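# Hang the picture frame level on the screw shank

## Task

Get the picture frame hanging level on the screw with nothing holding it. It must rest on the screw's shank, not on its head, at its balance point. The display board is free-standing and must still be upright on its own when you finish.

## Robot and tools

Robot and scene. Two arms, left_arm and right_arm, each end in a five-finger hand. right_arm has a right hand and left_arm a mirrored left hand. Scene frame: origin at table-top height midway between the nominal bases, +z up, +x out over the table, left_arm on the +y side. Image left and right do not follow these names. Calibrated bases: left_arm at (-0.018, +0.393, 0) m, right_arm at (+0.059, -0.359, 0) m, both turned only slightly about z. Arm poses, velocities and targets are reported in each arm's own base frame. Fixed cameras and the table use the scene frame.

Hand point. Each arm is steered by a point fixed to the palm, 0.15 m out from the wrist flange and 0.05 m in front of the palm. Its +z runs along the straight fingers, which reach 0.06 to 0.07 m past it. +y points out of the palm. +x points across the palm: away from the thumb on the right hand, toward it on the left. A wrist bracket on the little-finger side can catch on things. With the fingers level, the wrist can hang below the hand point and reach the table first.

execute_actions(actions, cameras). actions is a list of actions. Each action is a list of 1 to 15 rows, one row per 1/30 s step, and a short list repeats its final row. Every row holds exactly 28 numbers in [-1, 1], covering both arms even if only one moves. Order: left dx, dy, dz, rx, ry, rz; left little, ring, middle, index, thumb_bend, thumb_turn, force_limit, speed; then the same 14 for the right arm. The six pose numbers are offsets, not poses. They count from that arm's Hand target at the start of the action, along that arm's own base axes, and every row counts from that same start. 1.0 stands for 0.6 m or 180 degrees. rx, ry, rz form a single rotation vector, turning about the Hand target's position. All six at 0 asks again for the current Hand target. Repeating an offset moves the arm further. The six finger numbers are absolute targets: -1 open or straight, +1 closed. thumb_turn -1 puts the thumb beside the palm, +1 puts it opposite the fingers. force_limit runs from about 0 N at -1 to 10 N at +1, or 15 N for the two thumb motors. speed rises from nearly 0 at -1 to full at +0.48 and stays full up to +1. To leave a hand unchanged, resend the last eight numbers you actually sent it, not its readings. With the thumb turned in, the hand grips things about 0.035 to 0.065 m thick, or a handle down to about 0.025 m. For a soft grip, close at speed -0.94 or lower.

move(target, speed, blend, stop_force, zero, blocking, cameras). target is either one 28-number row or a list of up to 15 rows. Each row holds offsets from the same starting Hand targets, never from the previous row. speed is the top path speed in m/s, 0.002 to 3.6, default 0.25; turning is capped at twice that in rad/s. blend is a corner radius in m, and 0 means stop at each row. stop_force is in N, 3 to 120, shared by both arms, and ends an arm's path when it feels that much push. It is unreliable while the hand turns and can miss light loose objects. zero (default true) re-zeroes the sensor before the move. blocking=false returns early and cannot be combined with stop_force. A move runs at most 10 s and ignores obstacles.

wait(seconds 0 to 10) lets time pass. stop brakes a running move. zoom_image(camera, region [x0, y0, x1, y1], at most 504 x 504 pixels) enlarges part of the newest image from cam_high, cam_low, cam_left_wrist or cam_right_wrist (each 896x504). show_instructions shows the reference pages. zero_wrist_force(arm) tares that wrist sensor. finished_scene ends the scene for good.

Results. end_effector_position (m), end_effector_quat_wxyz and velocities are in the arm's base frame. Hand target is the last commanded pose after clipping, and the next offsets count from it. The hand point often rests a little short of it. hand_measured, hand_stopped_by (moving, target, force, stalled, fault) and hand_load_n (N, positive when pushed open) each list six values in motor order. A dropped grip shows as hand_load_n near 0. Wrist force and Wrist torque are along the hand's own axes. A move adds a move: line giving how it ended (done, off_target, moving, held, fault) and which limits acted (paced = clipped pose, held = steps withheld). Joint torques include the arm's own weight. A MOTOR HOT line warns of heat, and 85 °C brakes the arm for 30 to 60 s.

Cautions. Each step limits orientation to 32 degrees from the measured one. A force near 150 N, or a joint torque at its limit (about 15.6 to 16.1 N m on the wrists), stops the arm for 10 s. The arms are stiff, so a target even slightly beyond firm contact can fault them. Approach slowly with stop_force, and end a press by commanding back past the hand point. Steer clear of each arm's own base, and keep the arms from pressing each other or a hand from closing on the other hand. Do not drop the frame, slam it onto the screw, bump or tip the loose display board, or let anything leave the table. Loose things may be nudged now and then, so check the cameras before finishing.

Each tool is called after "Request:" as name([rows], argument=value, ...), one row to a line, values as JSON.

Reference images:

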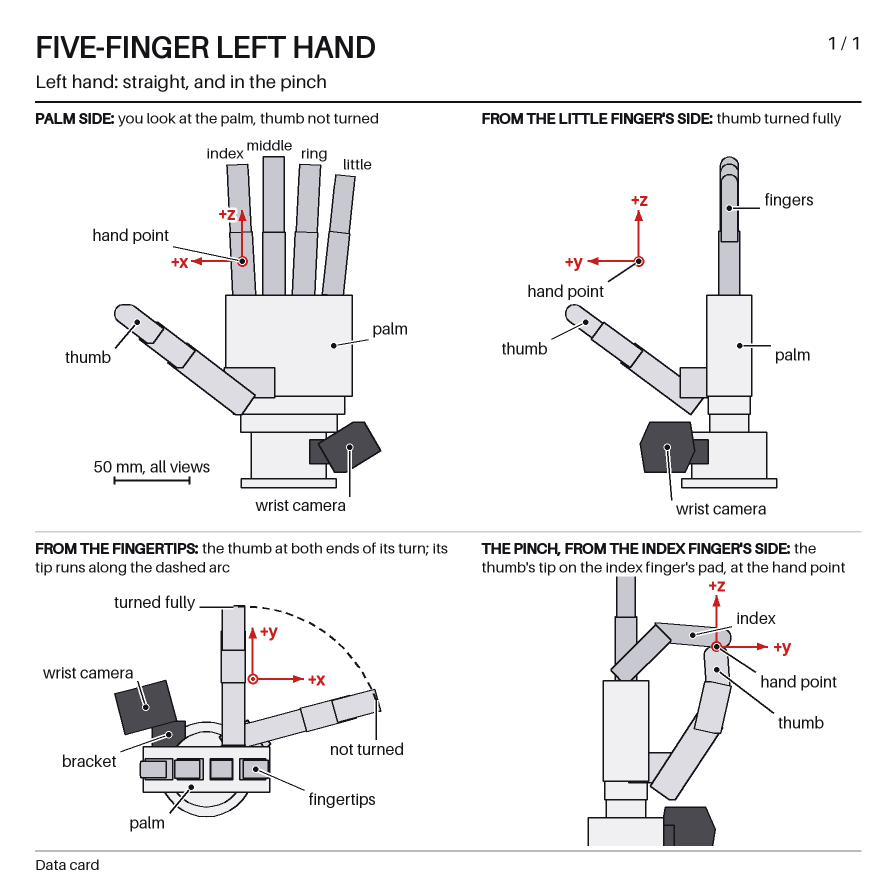

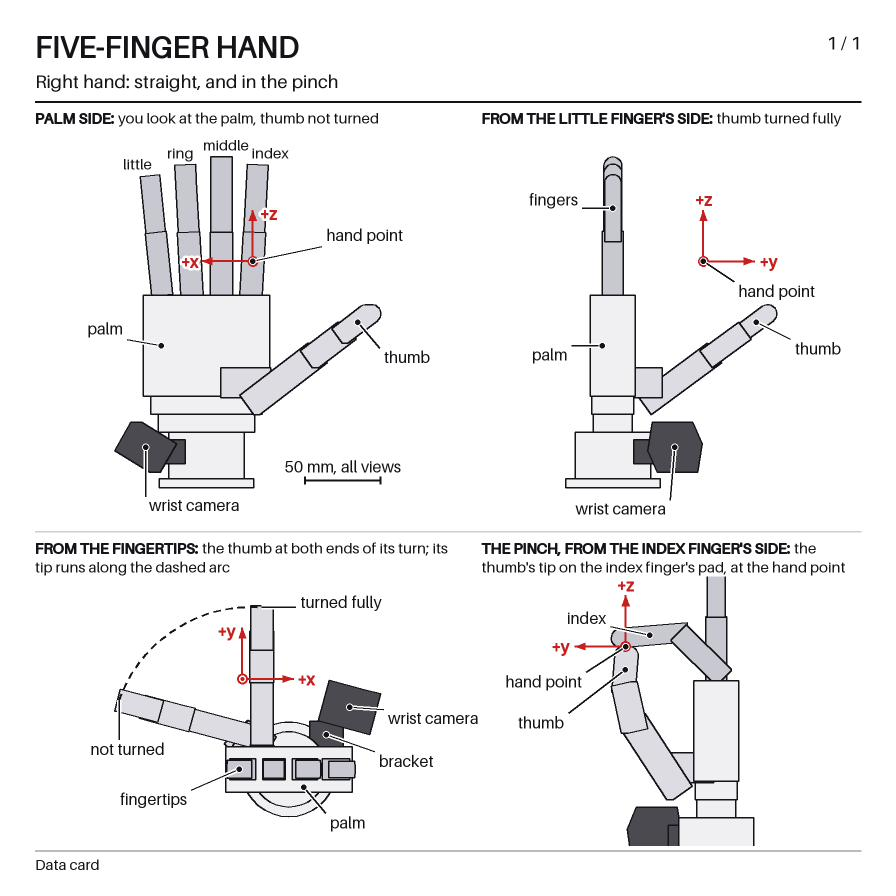

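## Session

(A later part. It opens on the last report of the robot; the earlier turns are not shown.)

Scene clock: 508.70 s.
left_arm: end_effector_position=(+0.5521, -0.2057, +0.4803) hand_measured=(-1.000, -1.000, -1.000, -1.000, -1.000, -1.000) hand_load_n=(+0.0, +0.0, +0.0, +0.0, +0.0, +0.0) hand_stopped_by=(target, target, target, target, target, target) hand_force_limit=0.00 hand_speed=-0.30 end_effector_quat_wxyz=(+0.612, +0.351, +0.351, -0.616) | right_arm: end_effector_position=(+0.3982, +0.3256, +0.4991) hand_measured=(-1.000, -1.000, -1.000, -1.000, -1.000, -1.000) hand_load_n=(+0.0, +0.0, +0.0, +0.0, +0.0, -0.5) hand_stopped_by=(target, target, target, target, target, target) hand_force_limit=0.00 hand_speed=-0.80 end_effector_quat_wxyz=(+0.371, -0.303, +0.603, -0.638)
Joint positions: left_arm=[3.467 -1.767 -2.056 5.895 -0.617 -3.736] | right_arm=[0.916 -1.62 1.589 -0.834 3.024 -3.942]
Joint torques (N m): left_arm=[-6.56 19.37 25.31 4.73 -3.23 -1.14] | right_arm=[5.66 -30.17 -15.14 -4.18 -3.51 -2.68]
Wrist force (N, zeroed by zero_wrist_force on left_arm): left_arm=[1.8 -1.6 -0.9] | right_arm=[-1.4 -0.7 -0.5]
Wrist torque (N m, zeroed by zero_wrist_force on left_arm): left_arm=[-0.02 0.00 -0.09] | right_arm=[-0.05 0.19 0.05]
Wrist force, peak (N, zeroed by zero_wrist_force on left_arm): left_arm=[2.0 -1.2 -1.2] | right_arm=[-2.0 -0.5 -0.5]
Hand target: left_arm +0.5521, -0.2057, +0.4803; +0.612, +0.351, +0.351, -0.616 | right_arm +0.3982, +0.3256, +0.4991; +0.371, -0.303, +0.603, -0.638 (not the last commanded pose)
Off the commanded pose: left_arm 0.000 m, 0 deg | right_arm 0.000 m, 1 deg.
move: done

Request:
move([
  [0.05,-0.05,0.05,0.155,0,0,-1,-1,-1,-1,-1,-1,0,-0.3,0,0,0,0,0,0,-1,-1,-1,-1,-1,-1,0,-0.8],
  [0.276,-0.196,0.067,0.155,0,0,-1,-1,-1,-1,-1,-1,0,-0.3,0,0,0,0,0,0,-1,-1,-1,-1,-1,-1,0,-0.8],
], speed=[0.3,0.15], cameras=["cam_left_wrist","cam_right_wrist"])

Request:
zoom_image(camera="cam_left_wrist", region=[435, 150, 535, 310])

Scene clock: 515.53 s.
left_arm: end_effector_position=(+0.7177, -0.3233, +0.5205) hand_measured=(-1.000, -1.000, -1.000, -1.000, -1.000, -1.000) hand_load_n=(+0.0, +0.0, +0.0, +0.0, +0.0, +0.0) hand_stopped_by=(target, target, target, target, target, target) hand_force_limit=0.00 hand_speed=-0.30 end_effector_quat_wxyz=(+0.509, +0.488, +0.489, -0.513) | right_arm: end_effector_position=(+0.3982, +0.3256, +0.4991) hand_measured=(-1.000, -1.000, -1.000, -1.000, -1.000, -1.000) hand_load_n=(+0.0, +0.0, +0.0, +0.0, +0.0, -0.5) hand_stopped_by=(target, target, target, target, target, target) hand_force_limit=0.00 hand_speed=-0.80 end_effector_quat_wxyz=(+0.371, -0.303, +0.603, -0.638)
Joint positions: left_arm=[3.236 -2.118 -1.217 6.035 -0.107 -4.278] | right_arm=[0.916 -1.62 1.589 -0.834 3.024 -3.942]
Joint torques (N m): left_arm=[-6.53 38.8 29.47 1.11 1.02 -0.84] | right_arm=[6.26 -29.16 -15.87 -4.29 -3.35 -2.69]
Wrist force (N, zeroed by zero_wrist_force on left_arm): left_arm=[2.0 -0.4 -0.5] | right_arm=[-1.4 -0.2 -0.4]
Wrist torque (N m, zeroed by zero_wrist_force on left_arm): left_arm=[0.11 -0.11 -0.27] | right_arm=[0.01 0.18 0.07]
Wrist force, peak (N, zeroed by zero_wrist_force on left_arm): left_arm=[2.1 -1.8 -1.0] | right_arm=[-2.1 -0.6 -0.3]
Hand target: left_arm +0.7177, -0.3233, +0.5205; +0.509, +0.488, +0.489, -0.513 | right_arm +0.3982, +0.3256, +0.4991; +0.371, -0.303, +0.603, -0.638
Off the commanded pose: left_arm 0.000 m, 0 deg | right_arm 0.000 m, 0 deg.
move: done
camera_calibration:
cam_left_wrist: T_world_to_cam=[[-0.983209, -0.00762334, -0.182324, 0.790847], [0.156853, 0.475304, -0.865727, 0.491127], [0.0932592, -0.879789, -0.466127, 0.0030576], [0, 0, 0, 1]] pos_world=[0.700248, -0.224716, 0.570798]
cam_right_wrist: T_world_to_cam=[[-0.010696, -0.173227, -0.984824, 0.554053], [0.00791351, 0.984835, -0.173315, -0.239617], [0.999911, -0.00964719, -0.00916297, -0.272336], [0, 0, 0, 1]] pos_world=[0.280134, 0.329332, 0.50162]
Images, in order (width x height): cam_left_wrist 896x504, cam_right_wrist 896x504.

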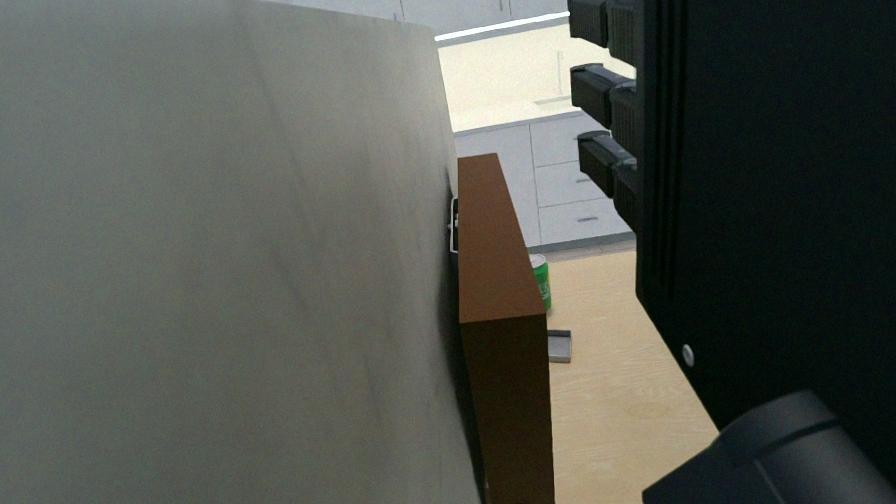

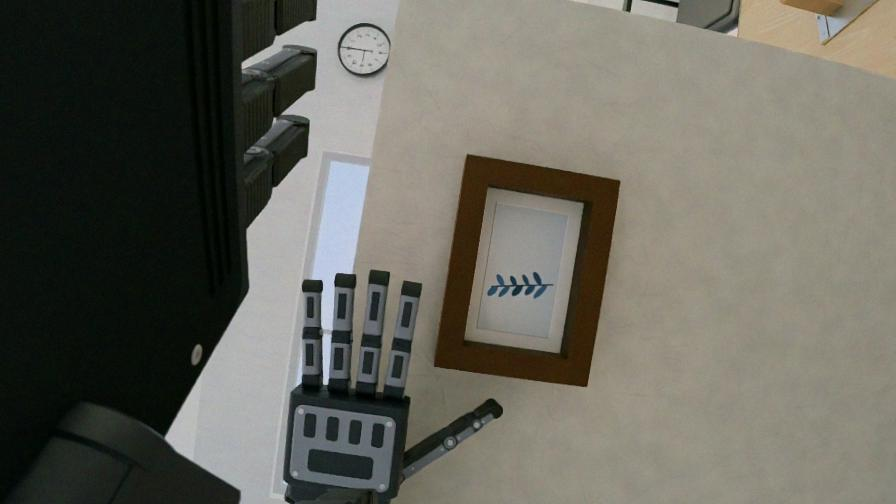

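Scaled by 3.150 from the camera's 896x504 image, which has a finer 1280x720 frame.

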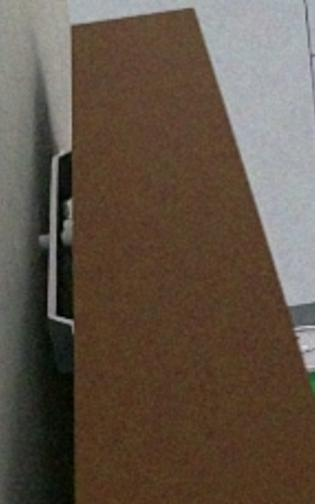

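Request:
zoom_image(camera="cam_left_wrist", region=[440, 190, 480, 230])

Request:
zoom_image(camera="cam_left_wrist", region=[440, 225, 480, 265])

Scaled by 12.600 from the camera's 896x504 image, which has a finer 1280x720 frame.

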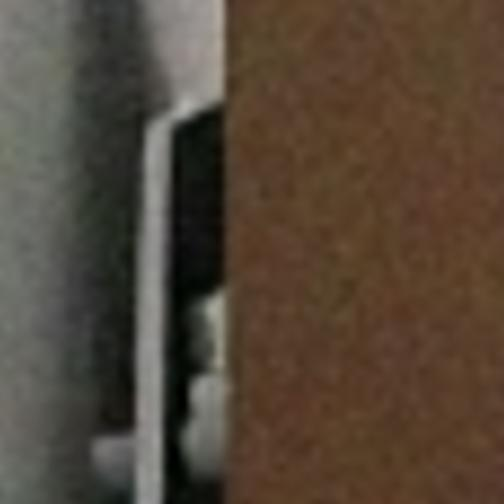

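Scaled by 12.600 from the camera's 896x504 image, which has a finer 1280x720 frame.

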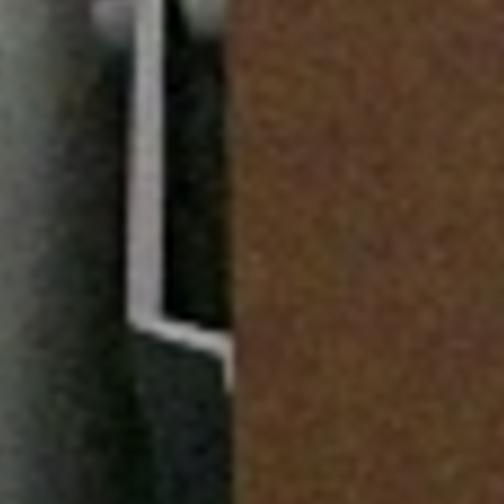

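Request:
move([
  [-0.276,0.196,-0.067,0,0,0,-1,-1,-1,-1,-1,-1,0,-0.3,0,0,0,0,0,0,-1,-1,-1,-1,-1,-1,0,-0.8],
  [-0.276,0.35,-0.067,-0.155,0,0,-1,-1,-1,-1,-1,-1,0,-0.3,0,0,0,0,0,0,-1,-1,-1,-1,-1,-1,0,-0.8],
], speed=[0.2,0.3], cameras=["all"])

Request:
zoom_image(camera="cam_high", region=[310, 150, 370, 200])

Request:
zoom_image(camera="cam_high", region=[450, 50, 510, 100])

Request:
zoom_image(camera="cam_high", region=[340, 310, 400, 360])

Request:
zoom_image(camera="cam_high", region=[430, 210, 490, 260])

Request:
zoom_image(camera="cam_high", region=[385, 155, 425, 195])

Request:
zoom_image(camera="cam_high", region=[430, 115, 470, 155])

Request:
zoom_image(camera="cam_high", region=[385, 190, 425, 230])

Request:
zoom_image(camera="cam_high", region=[430, 150, 470, 190])

Scene clock: 549.30 s.
left_arm: end_effector_position=(+0.5521, -0.1133, +0.4804) hand_measured=(-1.000, -1.000, -1.000, -1.000, -1.000, -1.000) hand_load_n=(+0.0, +0.0, +0.0, +0.0, +0.0, +0.0) hand_stopped_by=(target, target, target, target, target, target) hand_force_limit=0.00 hand_speed=-0.30 end_effector_quat_wxyz=(+0.612, +0.351, +0.351, -0.616) | right_arm: end_effector_position=(+0.3982, +0.3256, +0.4991) hand_measured=(-1.000, -1.000, -1.000, -1.000, -1.000, -1.000) hand_load_n=(+0.0, -0.5, +0.0, +0.0, +0.0, -0.5) hand_stopped_by=(target, target, target, target, target, target) hand_force_limit=0.00 hand_speed=-0.80 end_effector_quat_wxyz=(+0.371, -0.303, +0.603, -0.638)
Joint positions: left_arm=[3.643 -1.842 -2.008 6.108 -0.716 -3.972] | right_arm=[0.916 -1.62 1.589 -0.834 3.024 -3.942]
Joint torques (N m): left_arm=[8.28 21.51 7.81 -1.52 -2.63 1.42] | right_arm=[6.47 -28.64 -16.24 -4.25 -3.4 -2.58]
Wrist force (N, zeroed by zero_wrist_force on left_arm): left_arm=[1.6 -1.4 -1.0] | right_arm=[-1.5 -0.6 -0.5]
Wrist torque (N m, zeroed by zero_wrist_force on left_arm): left_arm=[-0.01 -0.01 -0.27] | right_arm=[-0.03 0.20 0.06]
Wrist force, peak (N, zeroed by zero_wrist_force on left_arm): left_arm=[1.7 -1.5 -1.6] | right_arm=[-2.0 -0.5 -0.4]
Hand target: left_arm +0.5521, -0.1133, +0.4803; +0.612, +0.351, +0.351, -0.616 | right_arm +0.3982, +0.3256, +0.4991; +0.371, -0.303, +0.603, -0.638
Off the commanded pose: left_arm 0.000 m, 0 deg | right_arm 0.000 m, 0 deg.
move: done
camera_calibration:
cam_left_wrist: T_world_to_cam=[[-0.983184, -0.0921182, -0.157683, 0.600885], [0.156953, 0.0151647, -0.98749, 0.388763], [0.093357, -0.995633, -0.000451463, -0.0523237], [0, 0, 0, 1]] pos_world=[0.534648, -0.00263822, 0.478625]
cam_right_wrist: T_world_to_cam=[[-0.010696, -0.173227, -0.984824, 0.554053], [0.00791351, 0.984835, -0.173315, -0.239617], [0.999911, -0.00964719, -0.00916297, -0.272336], [0, 0, 0, 1]] pos_world=[0.280134, 0.329332, 0.50162]

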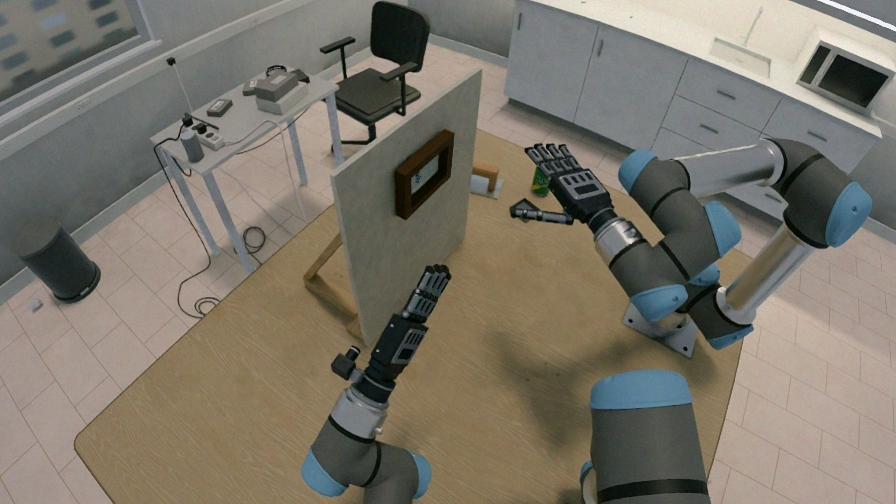

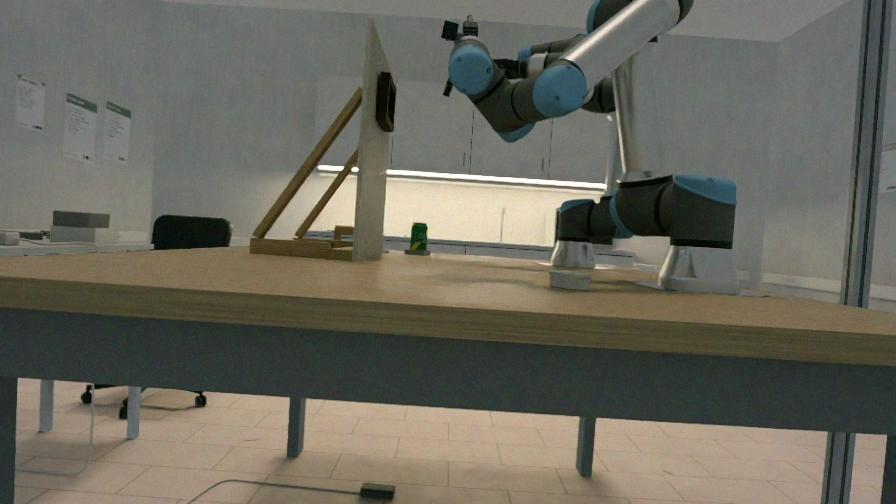

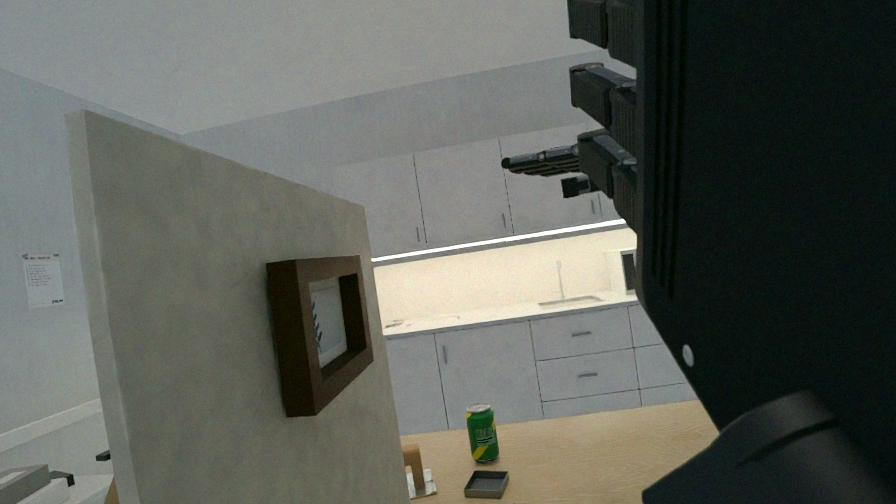

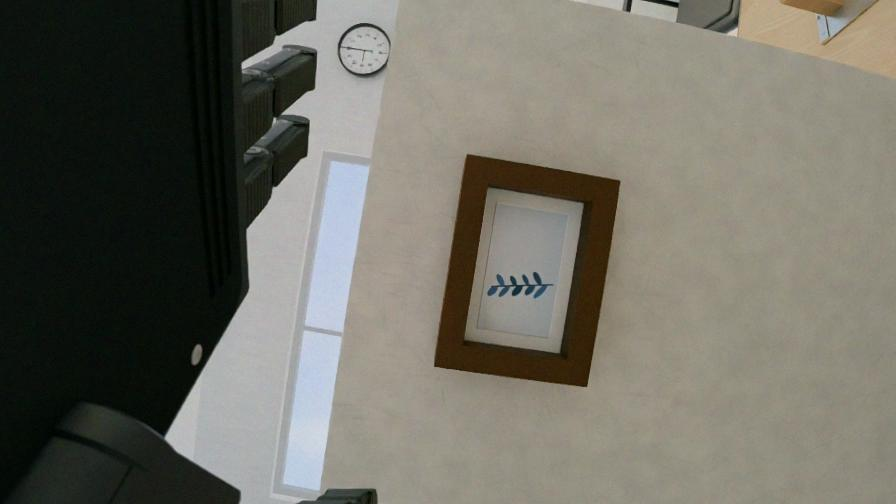

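Scaled by 8.400 from the camera's 896x504 image, which has a finer 1280x720 frame.

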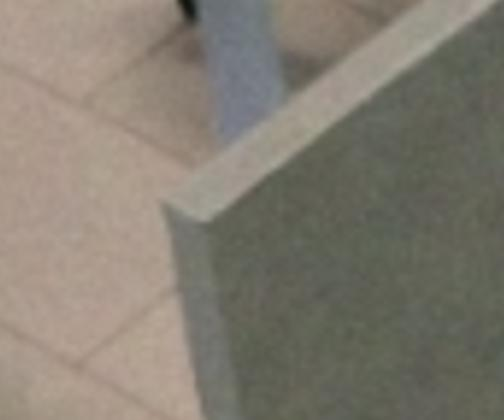

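Scaled by 8.400 from the camera's 896x504 image, which has a finer 1280x720 frame.

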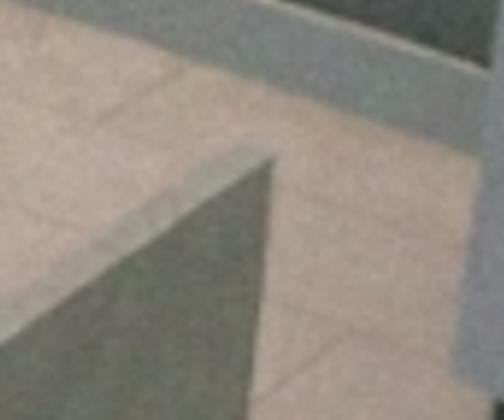

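Scaled by 8.400 from the camera's 896x504 image, which has a finer 1280x720 frame.

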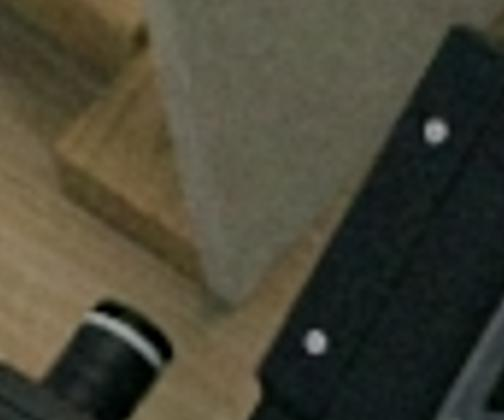

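Scaled by 8.400 from the camera's 896x504 image, which has a finer 1280x720 frame.

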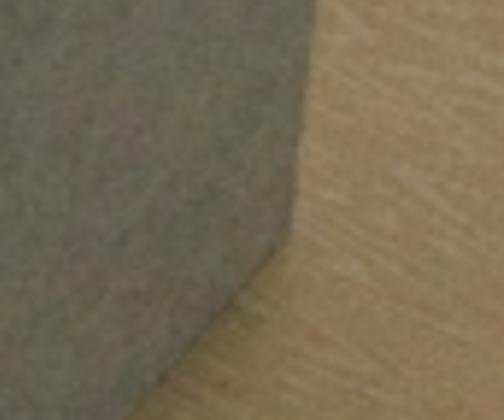

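Scaled by 12.600 from the camera's 896x504 image, which has a finer 1280x720 frame.

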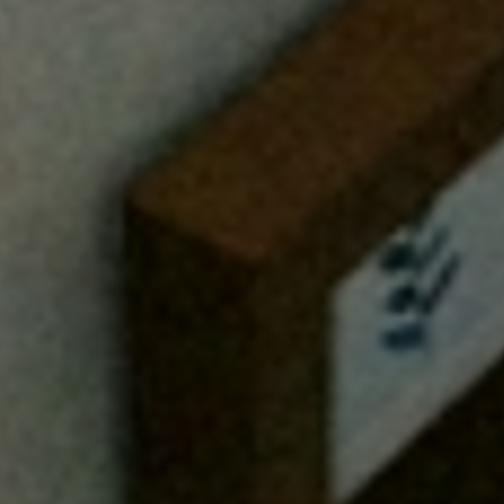

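Scaled by 12.600 from the camera's 896x504 image, which has a finer 1280x720 frame.

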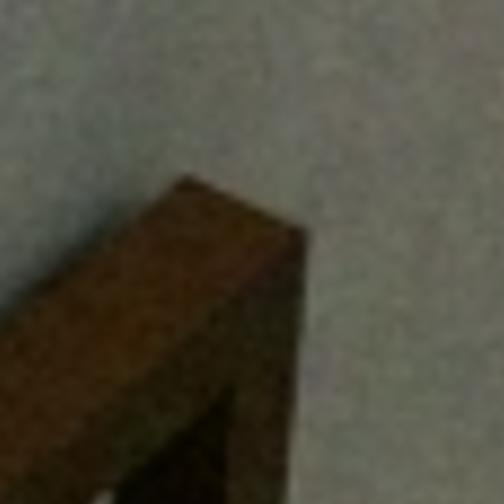

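Scaled by 12.600 from the camera's 896x504 image, which has a finer 1280x720 frame.

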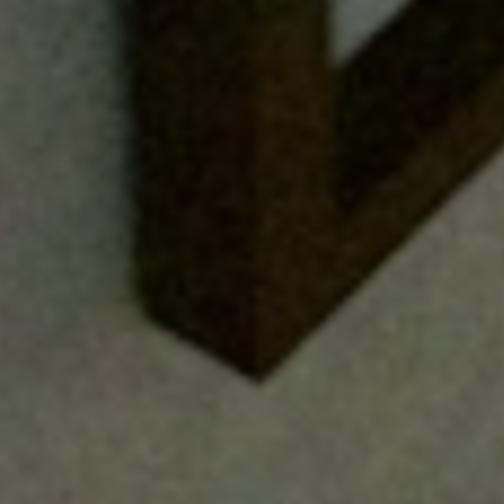

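Scaled by 12.600 from the camera's 896x504 image, which has a finer 1280x720 frame.

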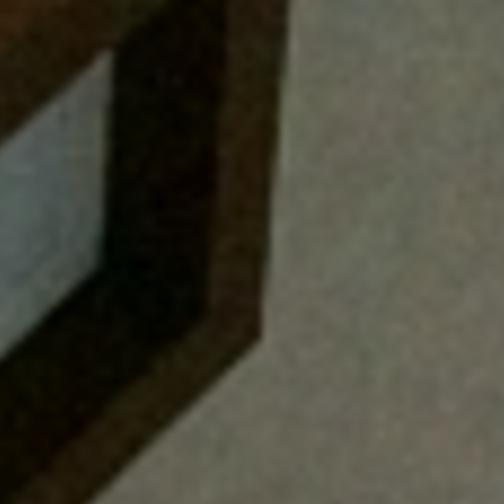

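Request:
finished_scene()

The scene is finished: the task was done.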